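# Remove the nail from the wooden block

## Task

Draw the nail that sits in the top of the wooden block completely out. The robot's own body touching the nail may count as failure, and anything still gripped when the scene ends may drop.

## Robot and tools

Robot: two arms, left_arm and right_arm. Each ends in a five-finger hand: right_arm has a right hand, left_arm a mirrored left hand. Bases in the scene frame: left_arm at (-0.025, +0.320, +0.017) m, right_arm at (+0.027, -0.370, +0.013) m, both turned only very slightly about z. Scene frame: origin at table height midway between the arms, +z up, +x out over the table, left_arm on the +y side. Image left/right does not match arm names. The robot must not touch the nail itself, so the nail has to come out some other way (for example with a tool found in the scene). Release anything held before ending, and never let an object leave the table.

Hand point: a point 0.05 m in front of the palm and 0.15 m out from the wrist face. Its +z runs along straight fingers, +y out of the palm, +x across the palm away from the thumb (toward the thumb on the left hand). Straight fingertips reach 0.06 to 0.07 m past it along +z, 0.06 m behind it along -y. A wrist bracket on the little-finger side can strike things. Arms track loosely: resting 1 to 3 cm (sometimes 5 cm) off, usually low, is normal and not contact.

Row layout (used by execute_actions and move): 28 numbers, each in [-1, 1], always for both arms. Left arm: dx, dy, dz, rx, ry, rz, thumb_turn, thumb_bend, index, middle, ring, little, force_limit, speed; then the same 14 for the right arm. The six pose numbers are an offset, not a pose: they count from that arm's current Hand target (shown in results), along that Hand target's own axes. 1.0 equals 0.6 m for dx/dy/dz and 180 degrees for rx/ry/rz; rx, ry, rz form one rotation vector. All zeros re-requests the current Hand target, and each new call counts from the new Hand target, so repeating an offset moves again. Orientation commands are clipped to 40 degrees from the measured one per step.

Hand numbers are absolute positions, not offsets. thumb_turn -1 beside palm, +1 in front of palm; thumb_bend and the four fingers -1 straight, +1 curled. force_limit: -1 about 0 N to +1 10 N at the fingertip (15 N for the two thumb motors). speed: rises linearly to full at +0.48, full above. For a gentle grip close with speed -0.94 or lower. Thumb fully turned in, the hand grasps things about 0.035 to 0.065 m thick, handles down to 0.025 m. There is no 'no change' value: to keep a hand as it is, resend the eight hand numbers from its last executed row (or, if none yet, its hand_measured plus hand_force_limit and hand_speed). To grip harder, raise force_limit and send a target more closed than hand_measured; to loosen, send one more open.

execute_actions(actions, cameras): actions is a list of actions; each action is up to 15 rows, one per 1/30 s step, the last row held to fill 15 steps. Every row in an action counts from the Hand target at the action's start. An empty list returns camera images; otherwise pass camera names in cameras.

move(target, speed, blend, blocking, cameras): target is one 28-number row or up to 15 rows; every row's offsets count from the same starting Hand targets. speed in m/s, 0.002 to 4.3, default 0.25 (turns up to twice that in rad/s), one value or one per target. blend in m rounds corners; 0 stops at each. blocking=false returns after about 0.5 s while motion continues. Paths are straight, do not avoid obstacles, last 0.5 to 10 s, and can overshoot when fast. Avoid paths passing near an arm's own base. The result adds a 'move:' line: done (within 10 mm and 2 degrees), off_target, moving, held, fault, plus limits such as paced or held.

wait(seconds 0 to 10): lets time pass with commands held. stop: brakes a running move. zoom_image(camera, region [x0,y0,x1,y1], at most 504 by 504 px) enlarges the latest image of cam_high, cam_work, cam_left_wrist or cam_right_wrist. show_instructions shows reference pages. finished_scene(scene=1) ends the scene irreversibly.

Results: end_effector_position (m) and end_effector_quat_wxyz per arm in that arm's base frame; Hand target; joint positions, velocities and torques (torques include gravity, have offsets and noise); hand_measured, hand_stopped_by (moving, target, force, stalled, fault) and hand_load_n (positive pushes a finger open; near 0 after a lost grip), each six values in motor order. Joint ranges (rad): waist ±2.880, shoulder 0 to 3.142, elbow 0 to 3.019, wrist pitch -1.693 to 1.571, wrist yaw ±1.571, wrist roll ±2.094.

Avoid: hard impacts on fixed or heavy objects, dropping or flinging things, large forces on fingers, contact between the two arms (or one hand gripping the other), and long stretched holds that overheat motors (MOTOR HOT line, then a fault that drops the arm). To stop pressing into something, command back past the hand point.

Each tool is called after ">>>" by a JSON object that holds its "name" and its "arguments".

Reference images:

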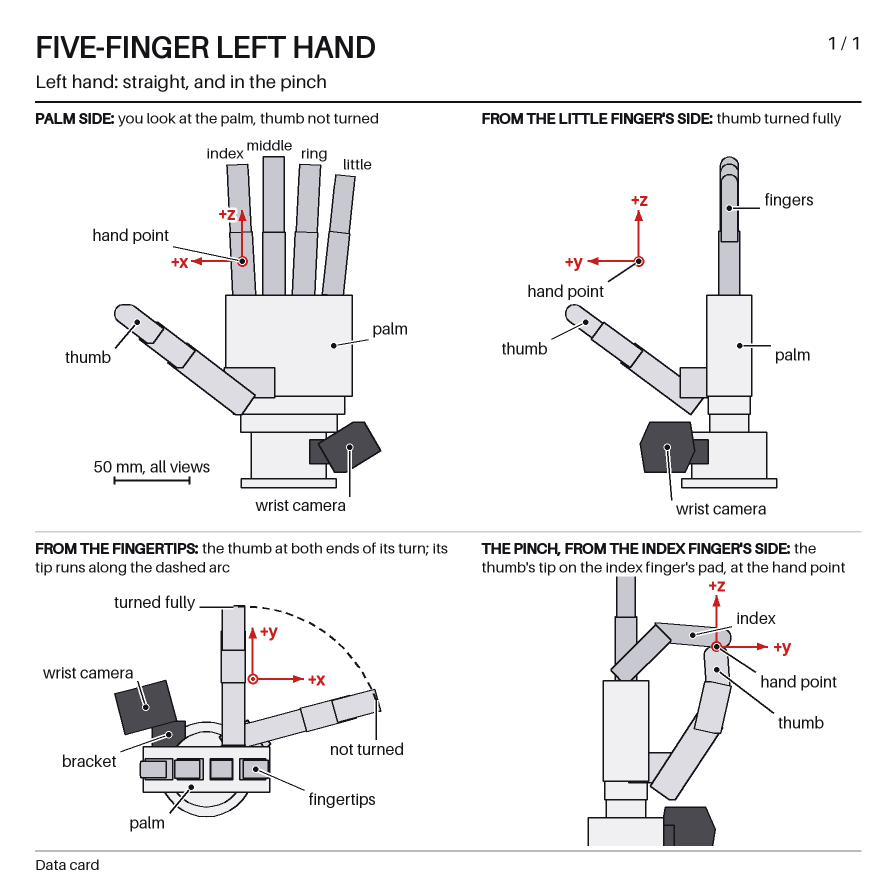

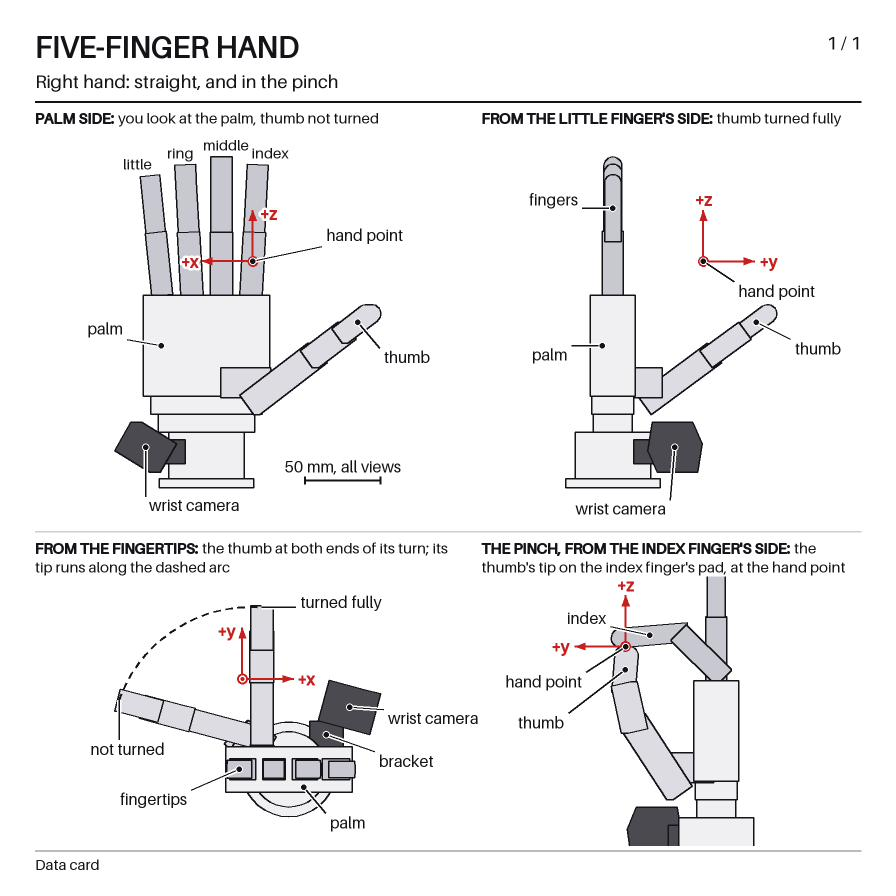

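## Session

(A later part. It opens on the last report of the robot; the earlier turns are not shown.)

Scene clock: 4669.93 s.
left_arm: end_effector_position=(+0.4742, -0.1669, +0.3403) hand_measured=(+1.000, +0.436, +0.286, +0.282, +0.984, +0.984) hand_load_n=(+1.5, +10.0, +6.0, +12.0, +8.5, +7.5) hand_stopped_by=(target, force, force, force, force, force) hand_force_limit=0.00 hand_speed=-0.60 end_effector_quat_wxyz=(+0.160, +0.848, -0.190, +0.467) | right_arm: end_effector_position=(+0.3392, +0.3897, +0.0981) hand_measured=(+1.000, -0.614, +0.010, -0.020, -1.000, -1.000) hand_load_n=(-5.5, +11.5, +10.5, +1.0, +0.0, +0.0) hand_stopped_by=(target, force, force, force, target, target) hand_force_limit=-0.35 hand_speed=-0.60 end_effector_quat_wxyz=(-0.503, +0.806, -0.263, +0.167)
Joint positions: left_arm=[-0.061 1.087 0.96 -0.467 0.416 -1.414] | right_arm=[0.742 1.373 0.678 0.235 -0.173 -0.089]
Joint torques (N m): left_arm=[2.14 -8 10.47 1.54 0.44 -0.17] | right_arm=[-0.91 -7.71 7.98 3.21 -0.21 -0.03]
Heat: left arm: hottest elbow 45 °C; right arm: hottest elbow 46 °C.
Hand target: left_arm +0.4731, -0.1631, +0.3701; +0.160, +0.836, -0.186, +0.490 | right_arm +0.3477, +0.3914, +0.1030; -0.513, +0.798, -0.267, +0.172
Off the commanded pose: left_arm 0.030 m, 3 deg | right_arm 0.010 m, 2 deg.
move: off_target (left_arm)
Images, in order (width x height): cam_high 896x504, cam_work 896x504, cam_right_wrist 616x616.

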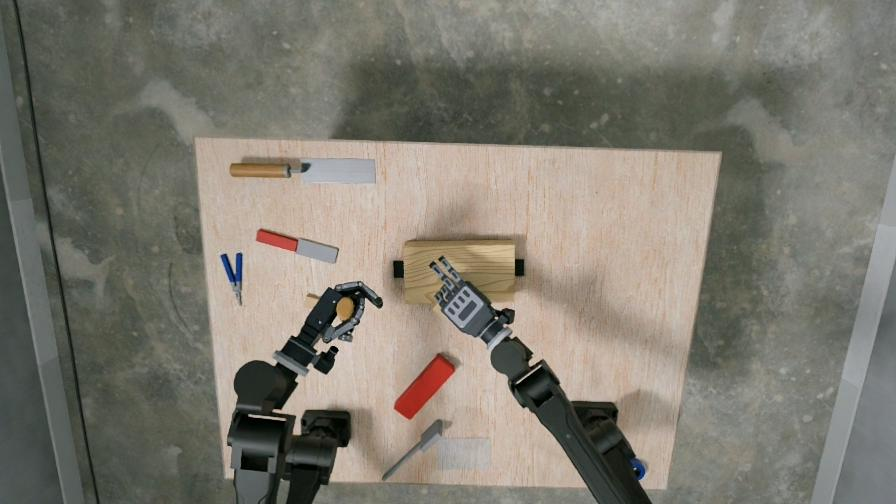

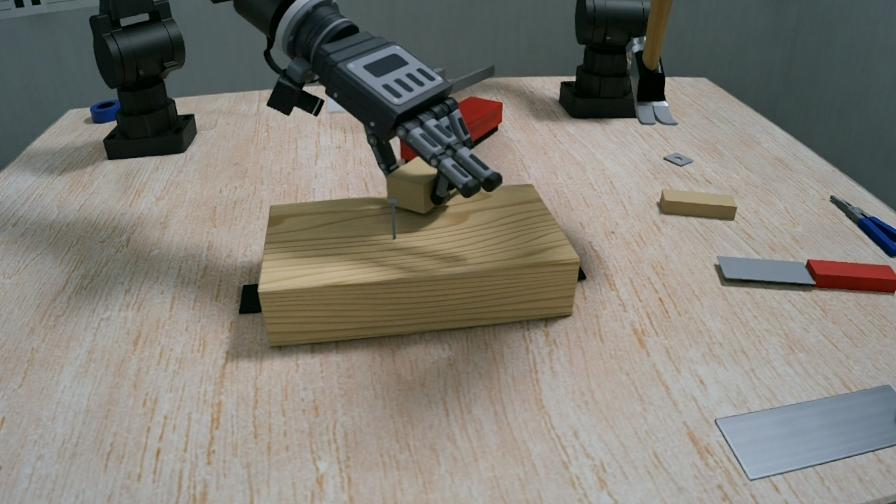

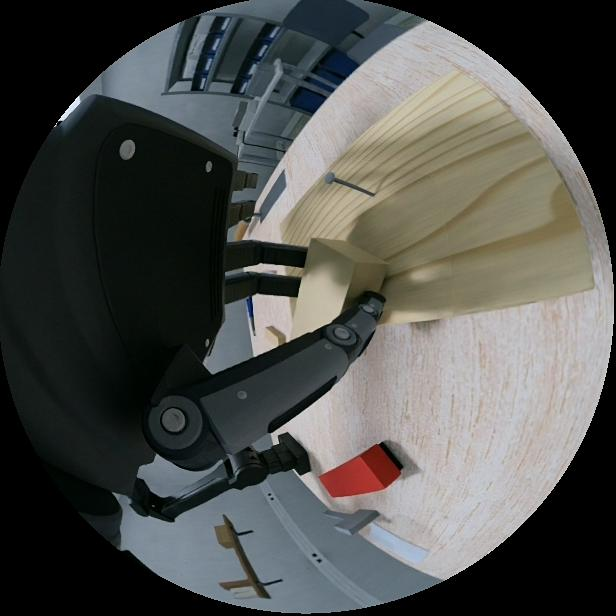

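>>> {"name": "move", "arguments": {"target": [0,0,0,0,0,0,1,1,1,1,1,1,0,-0.6,0.0076,0.0102,0.0179,0,0,0,1,0.1,0.2,0.2,-1,-1,-0.35,-0.6], "speed": 0.08, "cameras": ["cam_work","cam_right_wrist","cam_high"]}}

>>> {"name": "zoom_image", "arguments": {"camera": "cam_work", "region": [360, 120, 500, 260]}}

>>> {"name": "zoom_image", "arguments": {"camera": "cam_right_wrist", "region": [260, 140, 460, 340]}}

Scene clock: 4683.83 s.
left_arm: end_effector_position=(+0.4742, -0.1669, +0.3403) hand_measured=(+1.000, +0.436, +0.286, +0.282, +0.984, +0.984) hand_load_n=(+1.5, +10.0, +6.5, +12.0, +8.5, +7.5) hand_stopped_by=(target, force, force, force, force, force) hand_force_limit=0.00 hand_speed=-0.60 end_effector_quat_wxyz=(+0.160, +0.848, -0.190, +0.467) | right_arm: end_effector_position=(+0.3446, +0.3918, +0.0908) hand_measured=(+1.000, -0.614, +0.010, -0.020, -1.000, -1.000) hand_load_n=(-6.0, +11.0, +10.5, +1.0, +0.0, +0.0) hand_stopped_by=(target, force, force, force, target, target) hand_force_limit=-0.35 hand_speed=-0.60 end_effector_quat_wxyz=(-0.507, +0.804, -0.263, +0.167)
Joint positions: left_arm=[-0.061 1.087 0.96 -0.467 0.416 -1.414] | right_arm=[0.735 1.405 0.678 0.273 -0.181 -0.089]
Joint torques (N m): left_arm=[2.14 -8 10.47 1.51 0.43 -0.18] | right_arm=[-0.79 -6.83 8.43 2.93 -0.22 -0.08]
Heat: left arm: hottest elbow 45 °C; right arm: hottest elbow 46 °C.
Hand target: left_arm +0.4731, -0.1631, +0.3701; +0.160, +0.836, -0.186, +0.490 | right_arm +0.3557, +0.3944, +0.0930; -0.513, +0.798, -0.267, +0.172
Off the commanded pose: left_arm 0.030 m, 3 deg | right_arm 0.012 m, 1 deg.
move: off_target (left_arm, right_arm)
Images, in order (width x height): cam_high 896x504, cam_work 896x504, cam_right_wrist 616x616.

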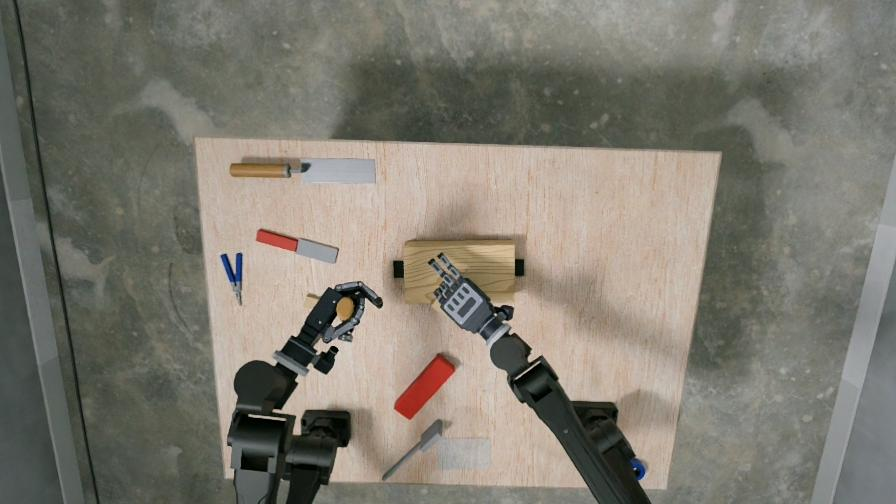

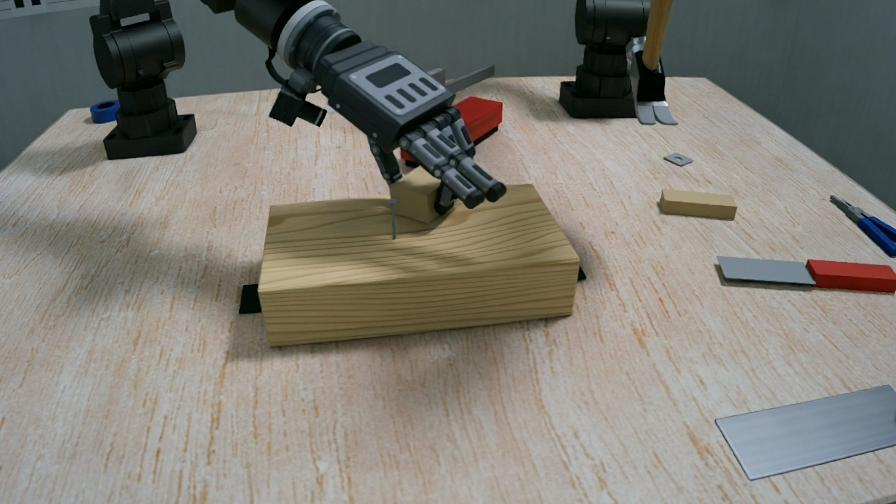

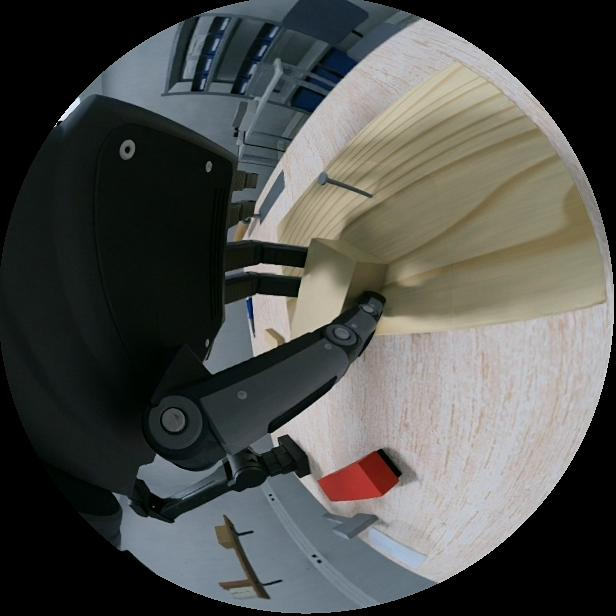

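Scaled by 3.600 from the camera's 896x504 image, which has a finer 1280x720 frame.

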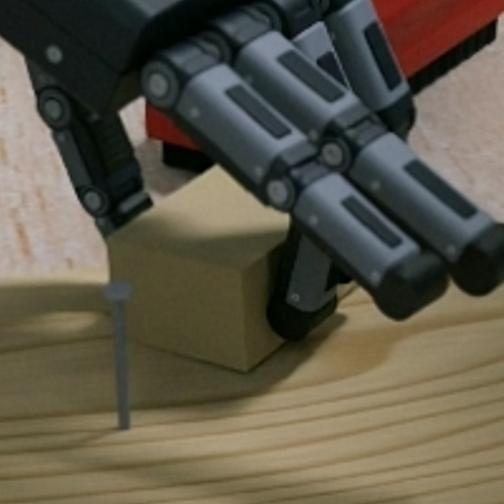

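Scaled by 2.520 from the camera's 616x616 image, which has a finer 880x880 frame.

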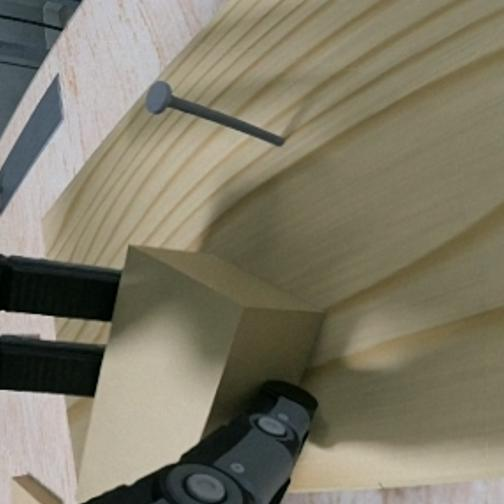

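>>> {"name": "move", "arguments": {"target": [[0,0,0,0,0,0,1,1,1,1,1,1,0,-0.6,0.01,-0.0097,0.0011,0,0,0,1,0.1,0.2,0.2,-1,-1,-0.35,-0.6],[0,0,0,0,0,0,1,1,1,1,1,1,0,-0.6,0.01,0.0025,0.0067,0,0,0,1,0.1,0.2,0.2,-1,-1,-0.35,-0.6]], "speed": 0.08, "cameras": ["cam_work","cam_right_wrist","cam_high"]}}

>>> {"name": "zoom_image", "arguments": {"camera": "cam_work", "region": [360, 120, 500, 260]}}

>>> {"name": "zoom_image", "arguments": {"camera": "cam_high", "region": [410, 250, 490, 330]}}

Scene clock: 4707.67 s.
left_arm: end_effector_position=(+0.4742, -0.1669, +0.3403) hand_measured=(+1.000, +0.436, +0.286, +0.282, +0.984, +0.984) hand_load_n=(+1.5, +10.0, +6.5, +12.0, +8.5, +7.5) hand_stopped_by=(target, force, force, force, force, force) hand_force_limit=0.00 hand_speed=-0.60 end_effector_quat_wxyz=(+0.160, +0.848, -0.190, +0.467) | right_arm: end_effector_position=(+0.3490, +0.3903, +0.0904) hand_measured=(+1.000, -0.614, +0.010, -0.020, -1.000, -1.000) hand_load_n=(-6.0, +10.5, +10.5, +0.5, +0.0, +0.0) hand_stopped_by=(target, force, force, force, target, target) hand_force_limit=-0.35 hand_speed=-0.60 end_effector_quat_wxyz=(-0.510, +0.801, -0.264, +0.166)
Joint positions: left_arm=[-0.061 1.087 0.96 -0.467 0.416 -1.414] | right_arm=[0.723 1.412 0.678 0.288 -0.194 -0.089]
Joint torques (N m): left_arm=[2.14 -8 10.44 1.52 0.44 -0.17] | right_arm=[-1.38 -6.3 9.06 2.67 -0.19 -0.15]
Heat: left arm: hottest elbow 45 °C; right arm: hottest elbow 46 °C.
Hand target: left_arm +0.4731, -0.1631, +0.3701; +0.160, +0.836, -0.186, +0.490 | right_arm +0.3622, +0.3933, +0.0900; -0.513, +0.798, -0.267, +0.172
Off the commanded pose: left_arm 0.030 m, 3 deg | right_arm 0.014 m, 1 deg.
move: off_target (left_arm, right_arm)
Images, in order (width x height): cam_high 896x504, cam_work 896x504, cam_right_wrist 616x616.

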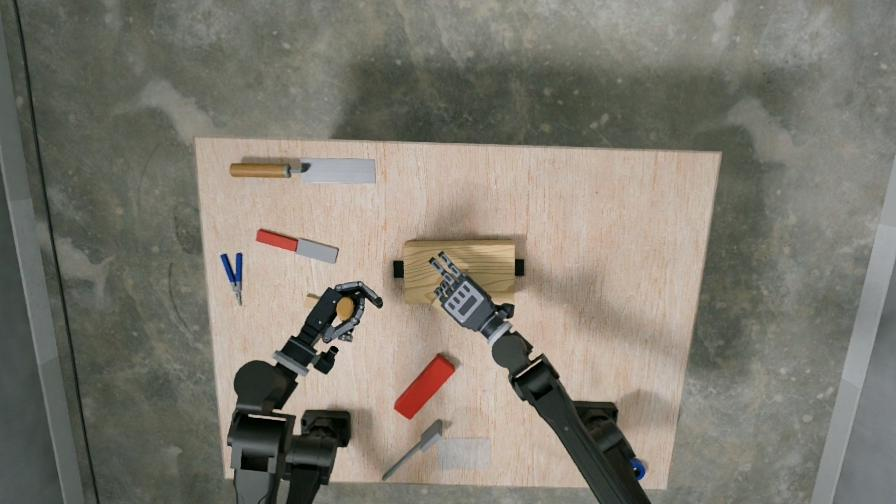

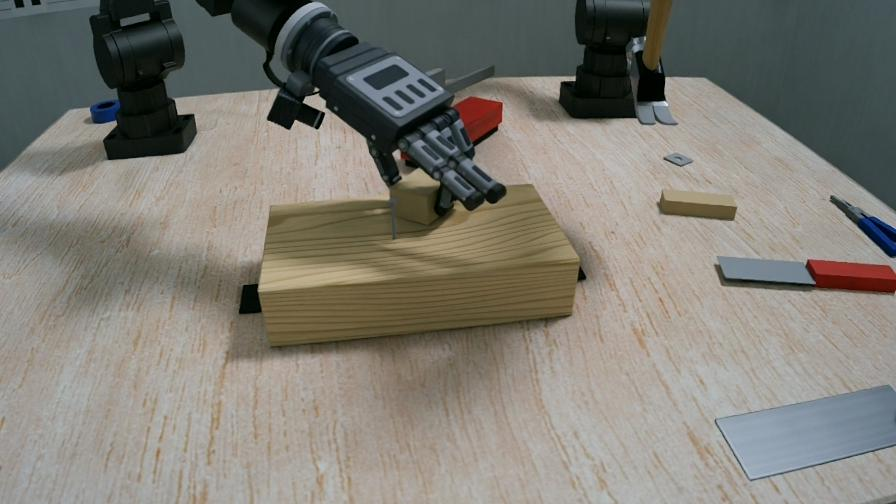

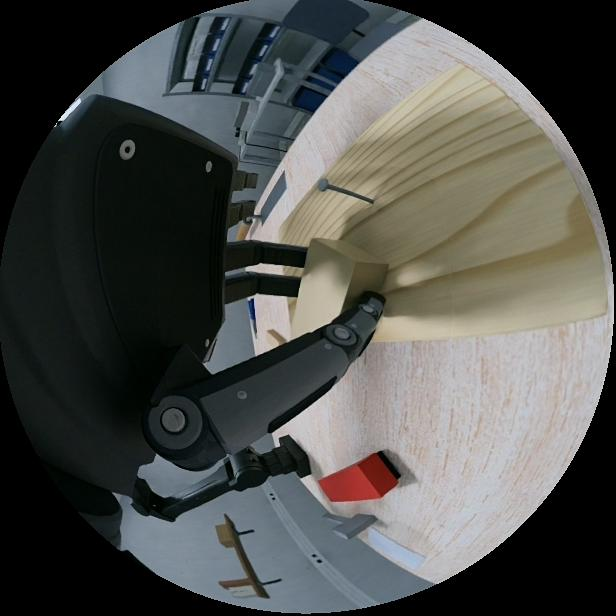

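Scaled by 3.600 from the camera's 896x504 image, which has a finer 1280x720 frame.

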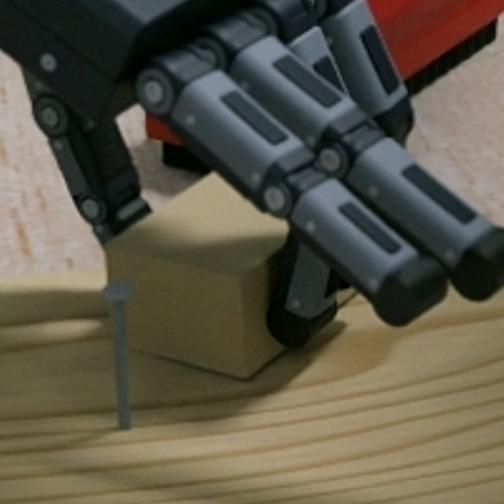

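Scaled by 6.300 from the camera's 896x504 image, which has a finer 1280x720 frame.

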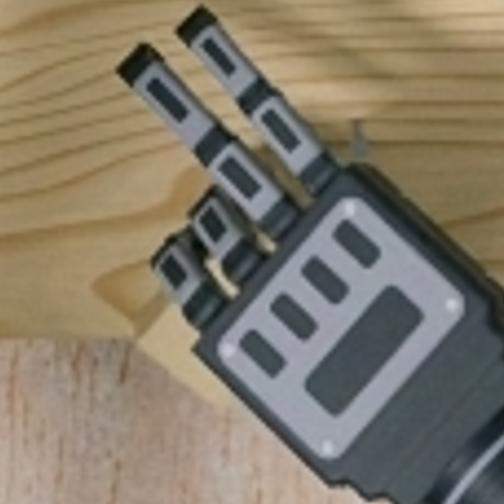

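>>> {"name": "move", "arguments": {"target": [0,0,0,0,0,0,1,1,1,1,1,1,0,-0.6,0,0,0,0,0,0,1,-0.75,-0.25,-0.25,-1,-1,-0.35,-0.7], "speed": 0.08, "cameras": ["cam_work","cam_right_wrist"]}}

>>> {"name": "zoom_image", "arguments": {"camera": "cam_work", "region": [360, 120, 500, 260]}}

Scene clock: 4717.13 s.
left_arm: end_effector_position=(+0.4742, -0.1669, +0.3403) hand_measured=(+1.000, +0.436, +0.286, +0.282, +0.984, +0.984) hand_load_n=(+1.5, +10.0, +6.5, +12.0, +8.5, +7.5) hand_stopped_by=(target, force, force, force, force, force) hand_force_limit=0.00 hand_speed=-0.60 end_effector_quat_wxyz=(+0.160, +0.848, -0.190, +0.467) | right_arm: end_effector_position=(+0.3502, +0.3911, +0.0880) hand_measured=(+1.000, -0.748, -0.250, -0.250, -1.000, -1.000) hand_load_n=(-0.5, -1.5, +0.0, +0.0, +0.0, +0.0) hand_stopped_by=(target, target, target, target, target, target) hand_force_limit=-0.35 hand_speed=-0.70 end_effector_quat_wxyz=(-0.511, +0.801, -0.264, +0.166)
Joint positions: left_arm=[-0.061 1.087 0.96 -0.467 0.416 -1.414] | right_arm=[0.722 1.422 0.679 0.297 -0.195 -0.089]
Joint torques (N m): left_arm=[2.2 -8.06 10.45 1.52 0.43 -0.17] | right_arm=[-0.97 -7.18 8.94 2.35 -0.14 -0.15]
Heat: left arm: hottest elbow 45 °C; right arm: hottest elbow 46 °C.
Hand target: left_arm +0.4731, -0.1631, +0.3701; +0.160, +0.836, -0.186, +0.490 | right_arm +0.3622, +0.3933, +0.0899; -0.513, +0.798, -0.267, +0.172
Off the commanded pose: left_arm 0.030 m, 3 deg | right_arm 0.012 m, 1 deg.
move: off_target (left_arm, right_arm)
Images, in order (width x height): cam_work 896x504, cam_right_wrist 616x616.

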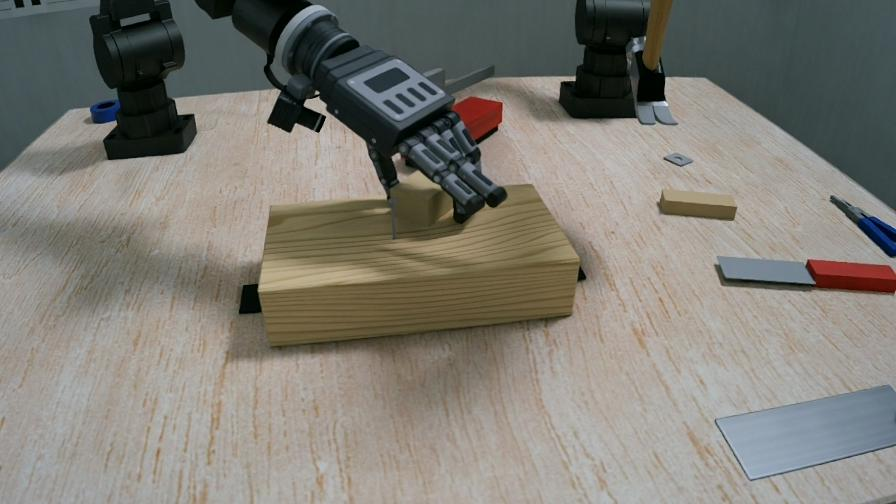

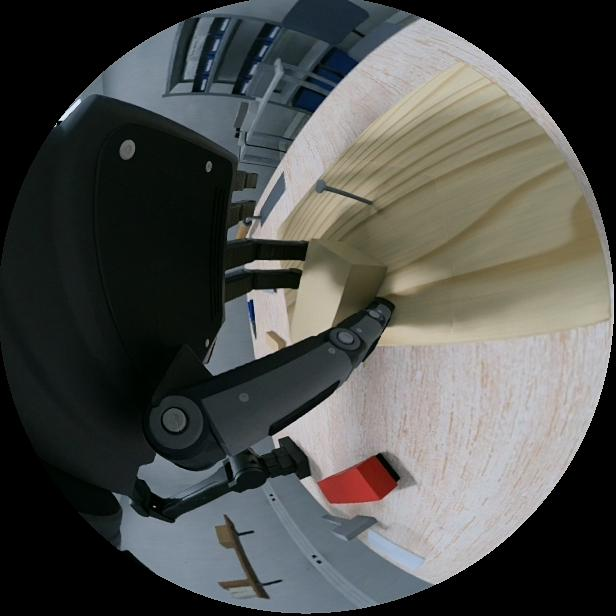

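Scaled by 3.600 from the camera's 896x504 image, which has a finer 1280x720 frame.

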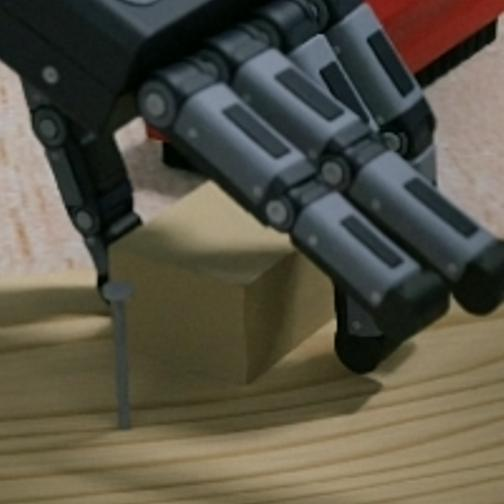

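>>> {"name": "move", "arguments": {"target": [[0,0,0,0,0,0,1,1,1,1,1,1,0,-0.6,0,-0.1366,-0.0624,0,0,0,1,-0.75,-0.25,-0.25,-1,-1,-0.35,-0.7]], "speed": 0.08, "cameras": ["all"]}}

Scene clock: 4749.53 s.
left_arm: end_effector_position=(+0.4742, -0.1669, +0.3403) hand_measured=(+1.000, +0.436, +0.286, +0.282, +0.984, +0.984) hand_load_n=(+1.5, +10.0, +6.5, +12.0, +8.5, +7.0) hand_stopped_by=(target, force, force, force, force, force) hand_force_limit=0.00 hand_speed=-0.60 end_effector_quat_wxyz=(+0.160, +0.848, -0.190, +0.467) | right_arm: end_effector_position=(+0.3467, +0.3877, +0.1514) hand_measured=(+1.000, -0.748, -0.250, -0.250, -1.000, -1.000) hand_load_n=(+0.0, +0.0, +0.0, +0.0, -0.5, +0.0) hand_stopped_by=(target, target, target, target, target, target) hand_force_limit=-0.35 hand_speed=-0.70 end_effector_quat_wxyz=(-0.498, +0.809, -0.269, +0.159)
Joint positions: left_arm=[-0.061 1.087 0.96 -0.467 0.416 -1.414] | right_arm=[0.722 1.288 0.78 0.026 -0.195 -0.089]
Joint torques (N m): left_arm=[2.14 -8.06 10.47 1.52 0.43 -0.18] | right_arm=[-1.2 -8.82 12.14 1.42 -0.14 -0.14]
Heat: left arm: hottest elbow 45 °C; right arm: hottest elbow 45 °C.
Hand target: left_arm +0.4731, -0.1631, +0.3701; +0.160, +0.836, -0.186, +0.490 | right_arm +0.3622, +0.3932, +0.1801; -0.513, +0.798, -0.267, +0.172
Off the commanded pose: left_arm 0.030 m, 3 deg | right_arm 0.033 m, 3 deg.
move: off_target (left_arm, right_arm)

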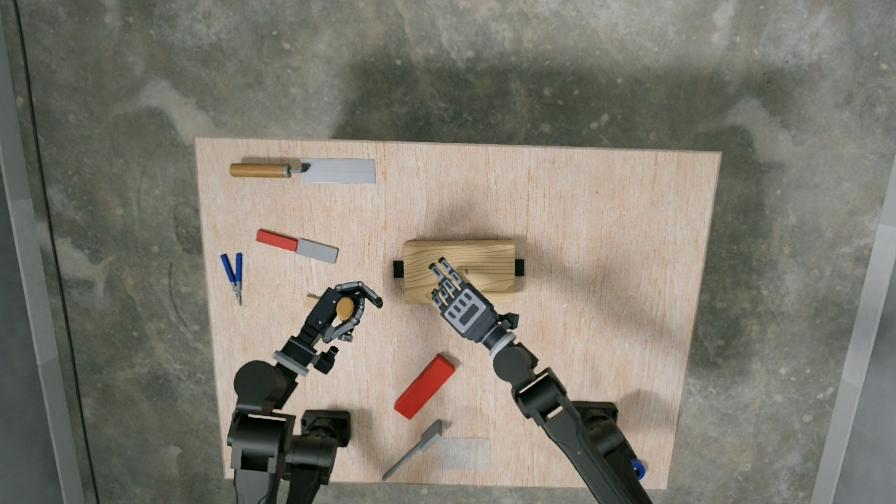

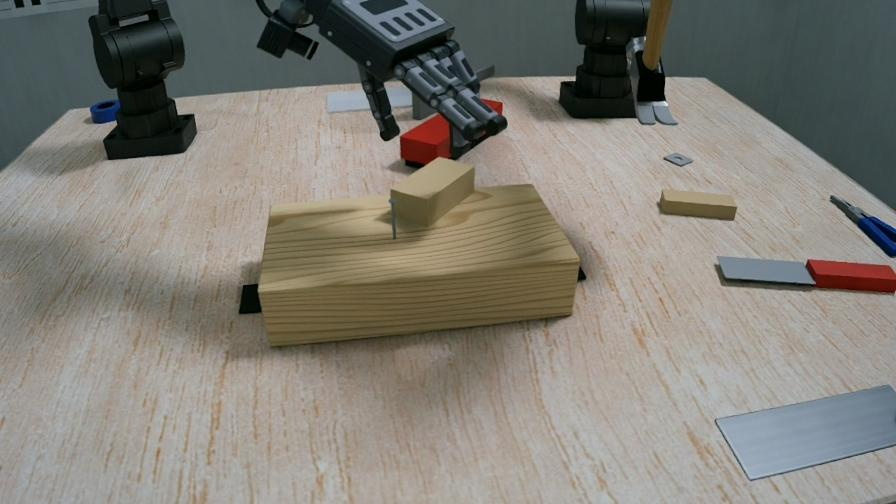

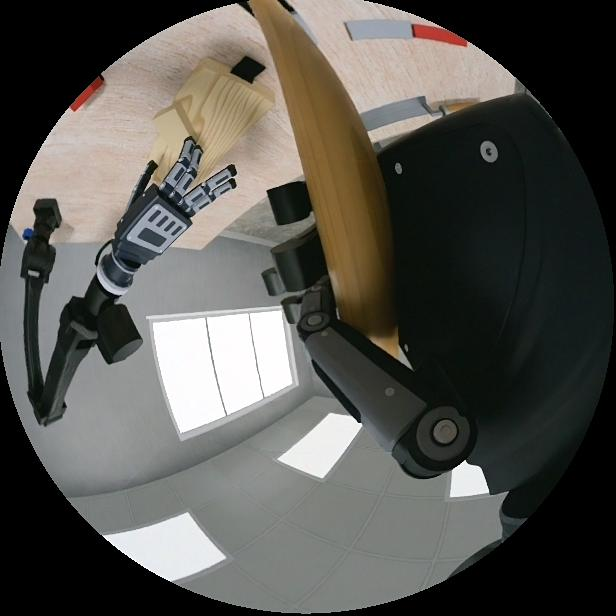

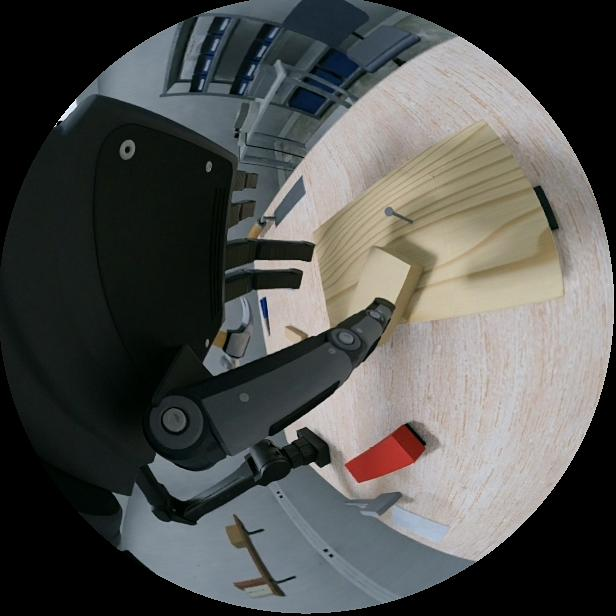

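>>> {"name": "move", "arguments": {"target": [[0,0,0,0,0,0,1,1,1,1,1,1,0,-0.6,-0.006,0.0281,-0.2221,0,0,0,1,-0.75,-0.25,-0.25,-1,-1,-0.35,-0.7],[0,0,0,0,0,0,1,1,1,1,1,1,0,-0.6,0.1612,0.0974,-0.3734,-0.0001,0.1265,0.0578,1,-0.75,-0.25,-0.25,-1,-1,-0.35,-0.7]], "speed": 0.2, "blend": 0.03, "cameras": ["cam_high","cam_work","cam_right_wrist"]}}

>>> {"name": "zoom_image", "arguments": {"camera": "cam_high", "region": [410, 240, 500, 330]}}

>>> {"name": "zoom_image", "arguments": {"camera": "cam_work", "region": [360, 120, 500, 260]}}

Scene clock: 4765.00 s.
left_arm: end_effector_position=(+0.4742, -0.1669, +0.3403) hand_measured=(+1.000, +0.436, +0.286, +0.282, +0.984, +0.984) hand_load_n=(+1.5, +10.0, +6.5, +12.0, +8.5, +7.0) hand_stopped_by=(target, force, force, force, force, force) hand_force_limit=0.00 hand_speed=-0.60 end_effector_quat_wxyz=(+0.160, +0.848, -0.190, +0.467) | right_arm: end_effector_position=(+0.3029, +0.1561, +0.2170) hand_measured=(+1.000, -0.748, -0.250, -0.250, -1.000, -1.000) hand_load_n=(+0.0, +0.0, +0.0, +0.0, +0.0, +0.0) hand_stopped_by=(target, target, target, target, target, target) hand_force_limit=-0.35 hand_speed=-0.70 end_effector_quat_wxyz=(-0.463, +0.725, -0.427, +0.279)
Joint positions: left_arm=[-0.061 1.087 0.96 -0.467 0.416 -1.414] | right_arm=[0.305 0.585 0.553 -0.402 -0.173 -0.09]
Joint torques (N m): left_arm=[2.2 -8 10.45 1.52 0.44 -0.17] | right_arm=[-0.97 -0.62 9.96 1.37 -0.3 -0.02]
Heat: left arm: hottest elbow 45 °C; right arm: hottest elbow 45 °C.
Hand target: left_arm +0.4731, -0.1631, +0.3701; +0.160, +0.836, -0.186, +0.490 | right_arm +0.3021, +0.1528, +0.2199; -0.463, +0.721, -0.433, +0.279
Off the commanded pose: left_arm 0.030 m, 3 deg | right_arm 0.004 m, 1 deg.
move: off_target (left_arm)
Images, in order (width x height): cam_high 896x504, cam_work 896x504, cam_right_wrist 616x616.

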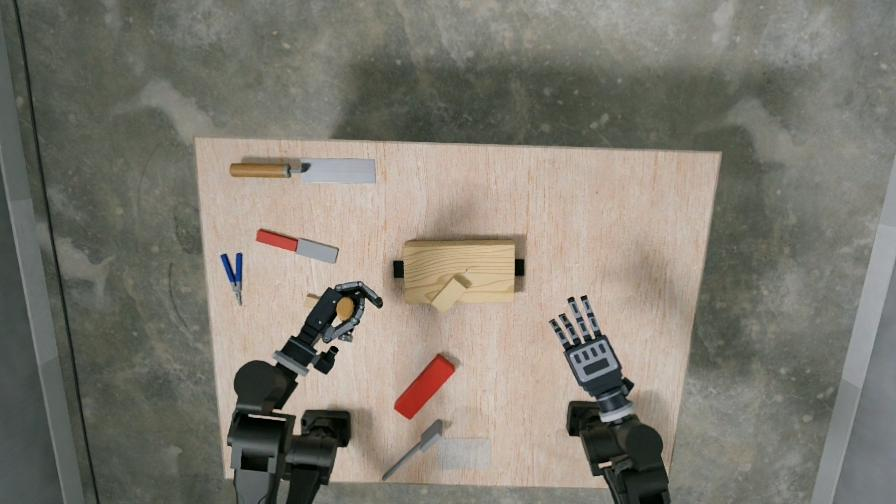

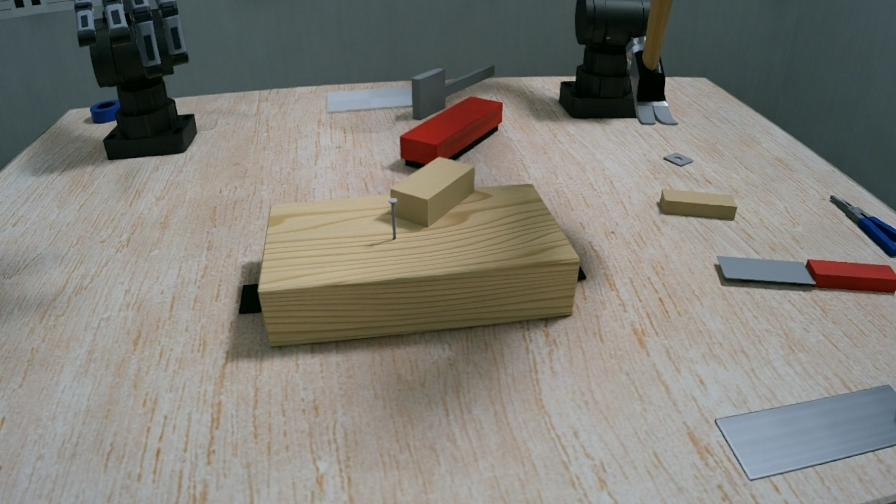

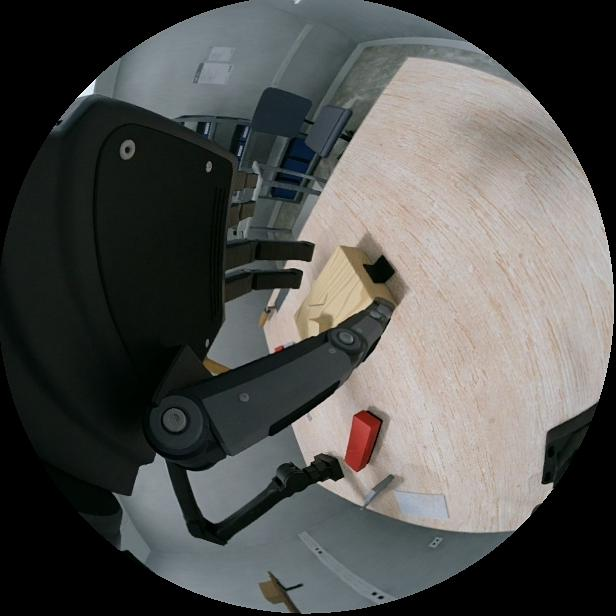

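Scaled by 5.600 from the camera's 896x504 image, which has a finer 1280x720 frame.

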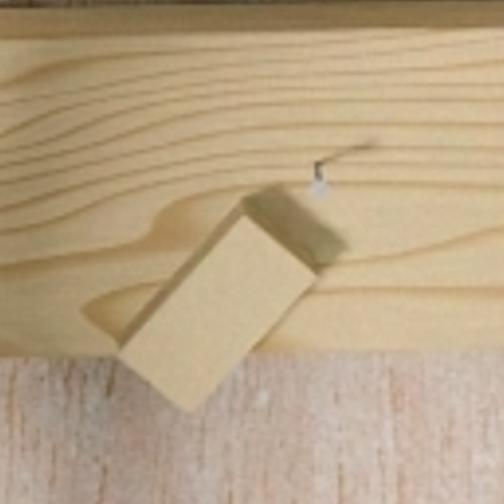

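Scaled by 3.600 from the camera's 896x504 image, which has a finer 1280x720 frame.

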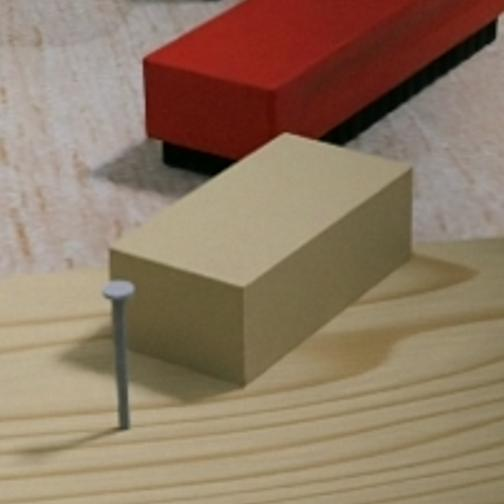

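>>> {"name": "move", "arguments": {"target": [[0.1577,0.1893,0.0823,-0.0446,-0.0859,0.0215,1,1,1,1,1,1,0,-0.6,0,0,0,0,0,0,1,-0.75,-0.25,-0.25,-1,-1,-0.35,-0.7],[0.1322,0.3762,0.3278,-0.0892,-0.1718,0.0429,1,1,1,1,1,1,0,-0.6,0,0,0,0,0,0,1,-0.75,-0.25,-0.25,-1,-1,-0.35,-0.7]], "speed": 0.12, "blend": 0.03, "cameras": ["all"]}}

>>> {"name": "zoom_image", "arguments": {"camera": "cam_work", "region": [300, 0, 560, 260]}}

>>> {"name": "zoom_image", "arguments": {"camera": "cam_high", "region": [400, 220, 540, 360]}}

Scene clock: 4909.03 s.
left_arm: end_effector_position=(+0.5516, -0.4540, +0.3234) hand_measured=(+1.000, +0.436, +0.286, +0.282, +0.984, +0.984) hand_load_n=(+1.0, +10.0, +6.5, +12.0, +9.0, +8.5) hand_stopped_by=(target, force, force, force, force, force) hand_force_limit=0.00 hand_speed=-0.60 end_effector_quat_wxyz=(+0.175, +0.899, -0.347, +0.203) | right_arm: end_effector_position=(+0.3029, +0.1560, +0.2170) hand_measured=(+1.000, -0.748, -0.250, -0.250, -1.000, -1.000) hand_load_n=(+0.0, +0.0, +0.0, +0.0, +0.0, +0.0) hand_stopped_by=(target, target, target, target, target, target) hand_force_limit=-0.35 hand_speed=-0.70 end_effector_quat_wxyz=(-0.463, +0.725, -0.427, +0.279)
Joint positions: left_arm=[-0.527 1.865 2.015 -1.246 0.275 -1.429] | right_arm=[0.305 0.585 0.553 -0.402 -0.173 -0.09]
Joint torques (N m): left_arm=[0.91 -17.32 13.15 0.08 0.44 -0.25] | right_arm=[-0.97 -0.56 9.91 1.37 -0.28 -0.04]
Heat: left arm: hottest elbow 45 °C; right arm: hottest elbow 48 °C.
Hand target: left_arm +0.5525, -0.4624, +0.3674; +0.186, +0.892, -0.343, +0.230 | right_arm +0.3021, +0.1528, +0.2199; -0.463, +0.721, -0.433, +0.279
Off the commanded pose: left_arm 0.045 m, 3 deg | right_arm 0.004 m, 1 deg.
move: off_target (left_arm)

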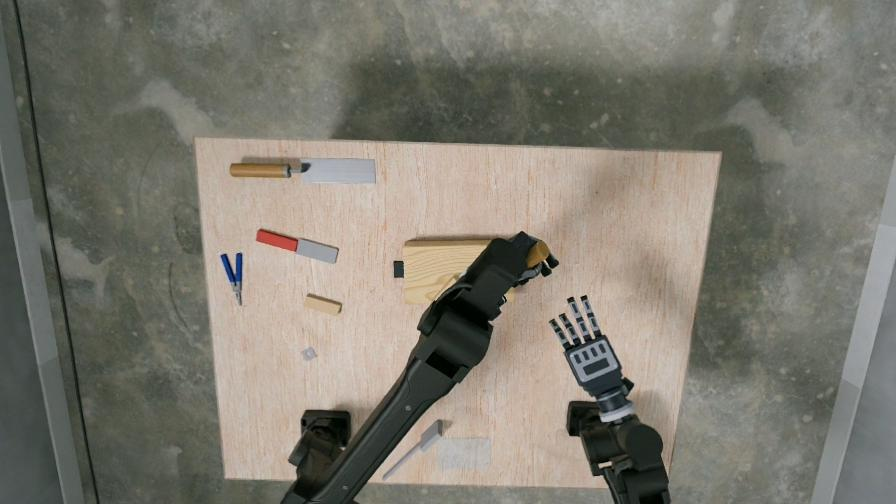

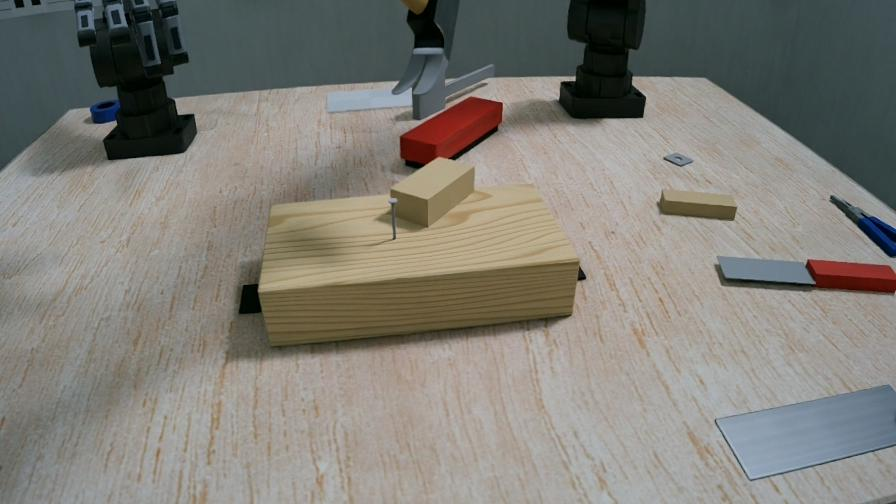

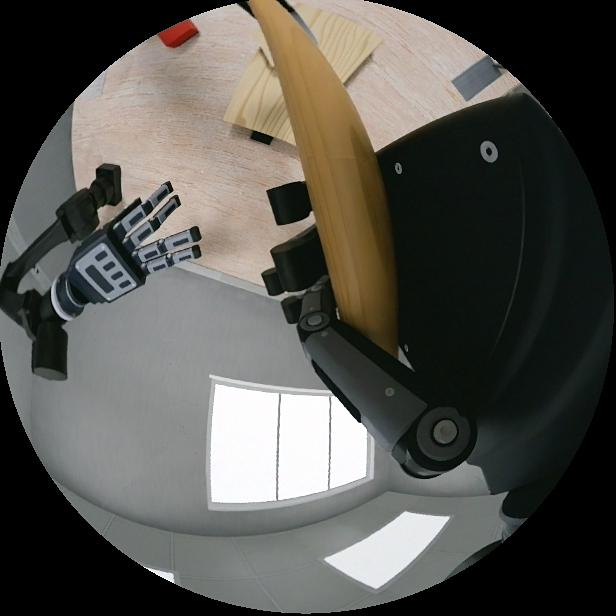

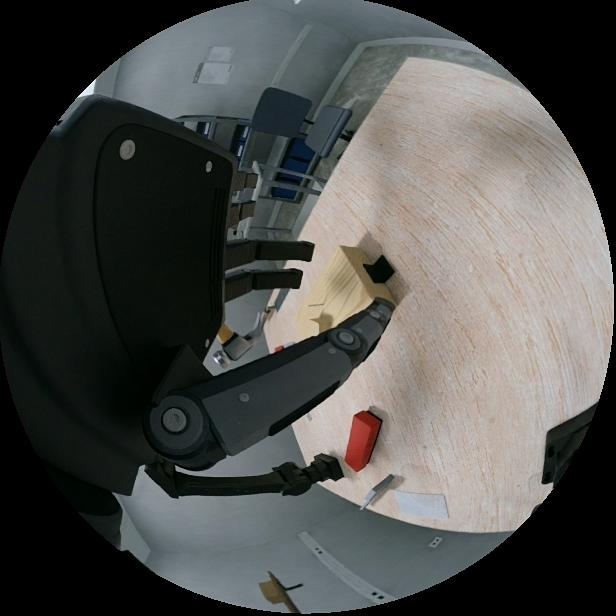

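Scaled by 1.938 from the camera's 896x504 image, which has a finer 1280x720 frame.

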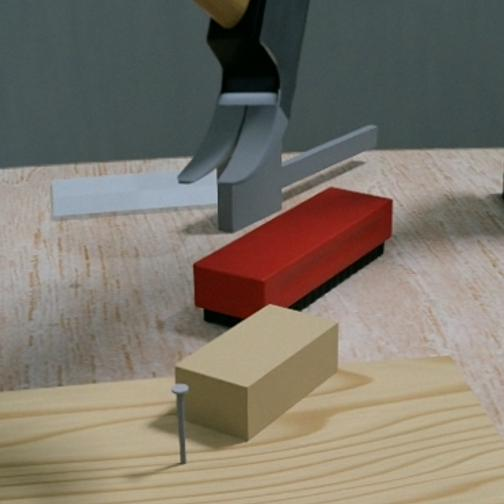

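Scaled by 3.600 from the camera's 896x504 image, which has a finer 1280x720 frame.

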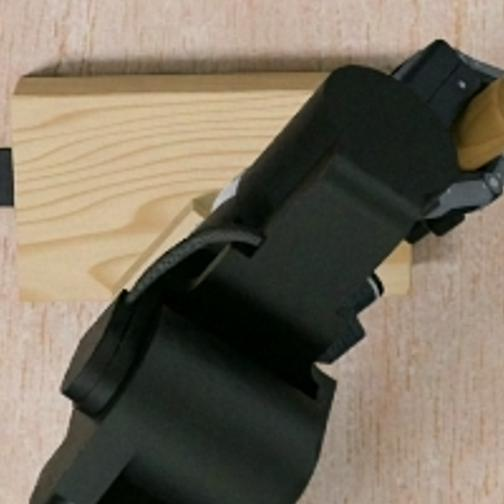

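>>> {"name": "zoom_image", "arguments": {"camera": "cam_work", "region": [370, 20, 490, 140]}}

Scaled by 4.200 from the camera's 896x504 image, which has a finer 1280x720 frame.

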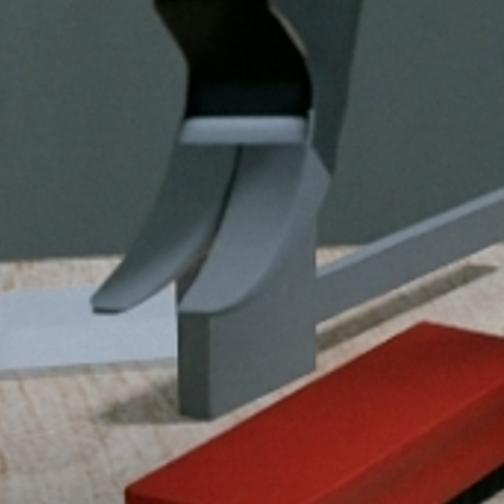

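>>> {"name": "zoom_image", "arguments": {"camera": "cam_high", "region": [440, 250, 490, 300]}}

Scaled by 10.080 from the camera's 896x504 image, which has a finer 1280x720 frame.

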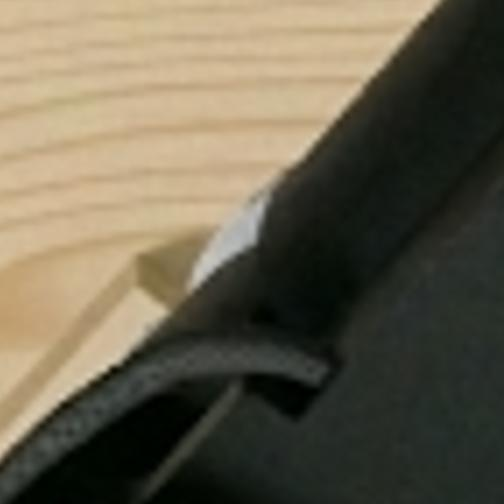

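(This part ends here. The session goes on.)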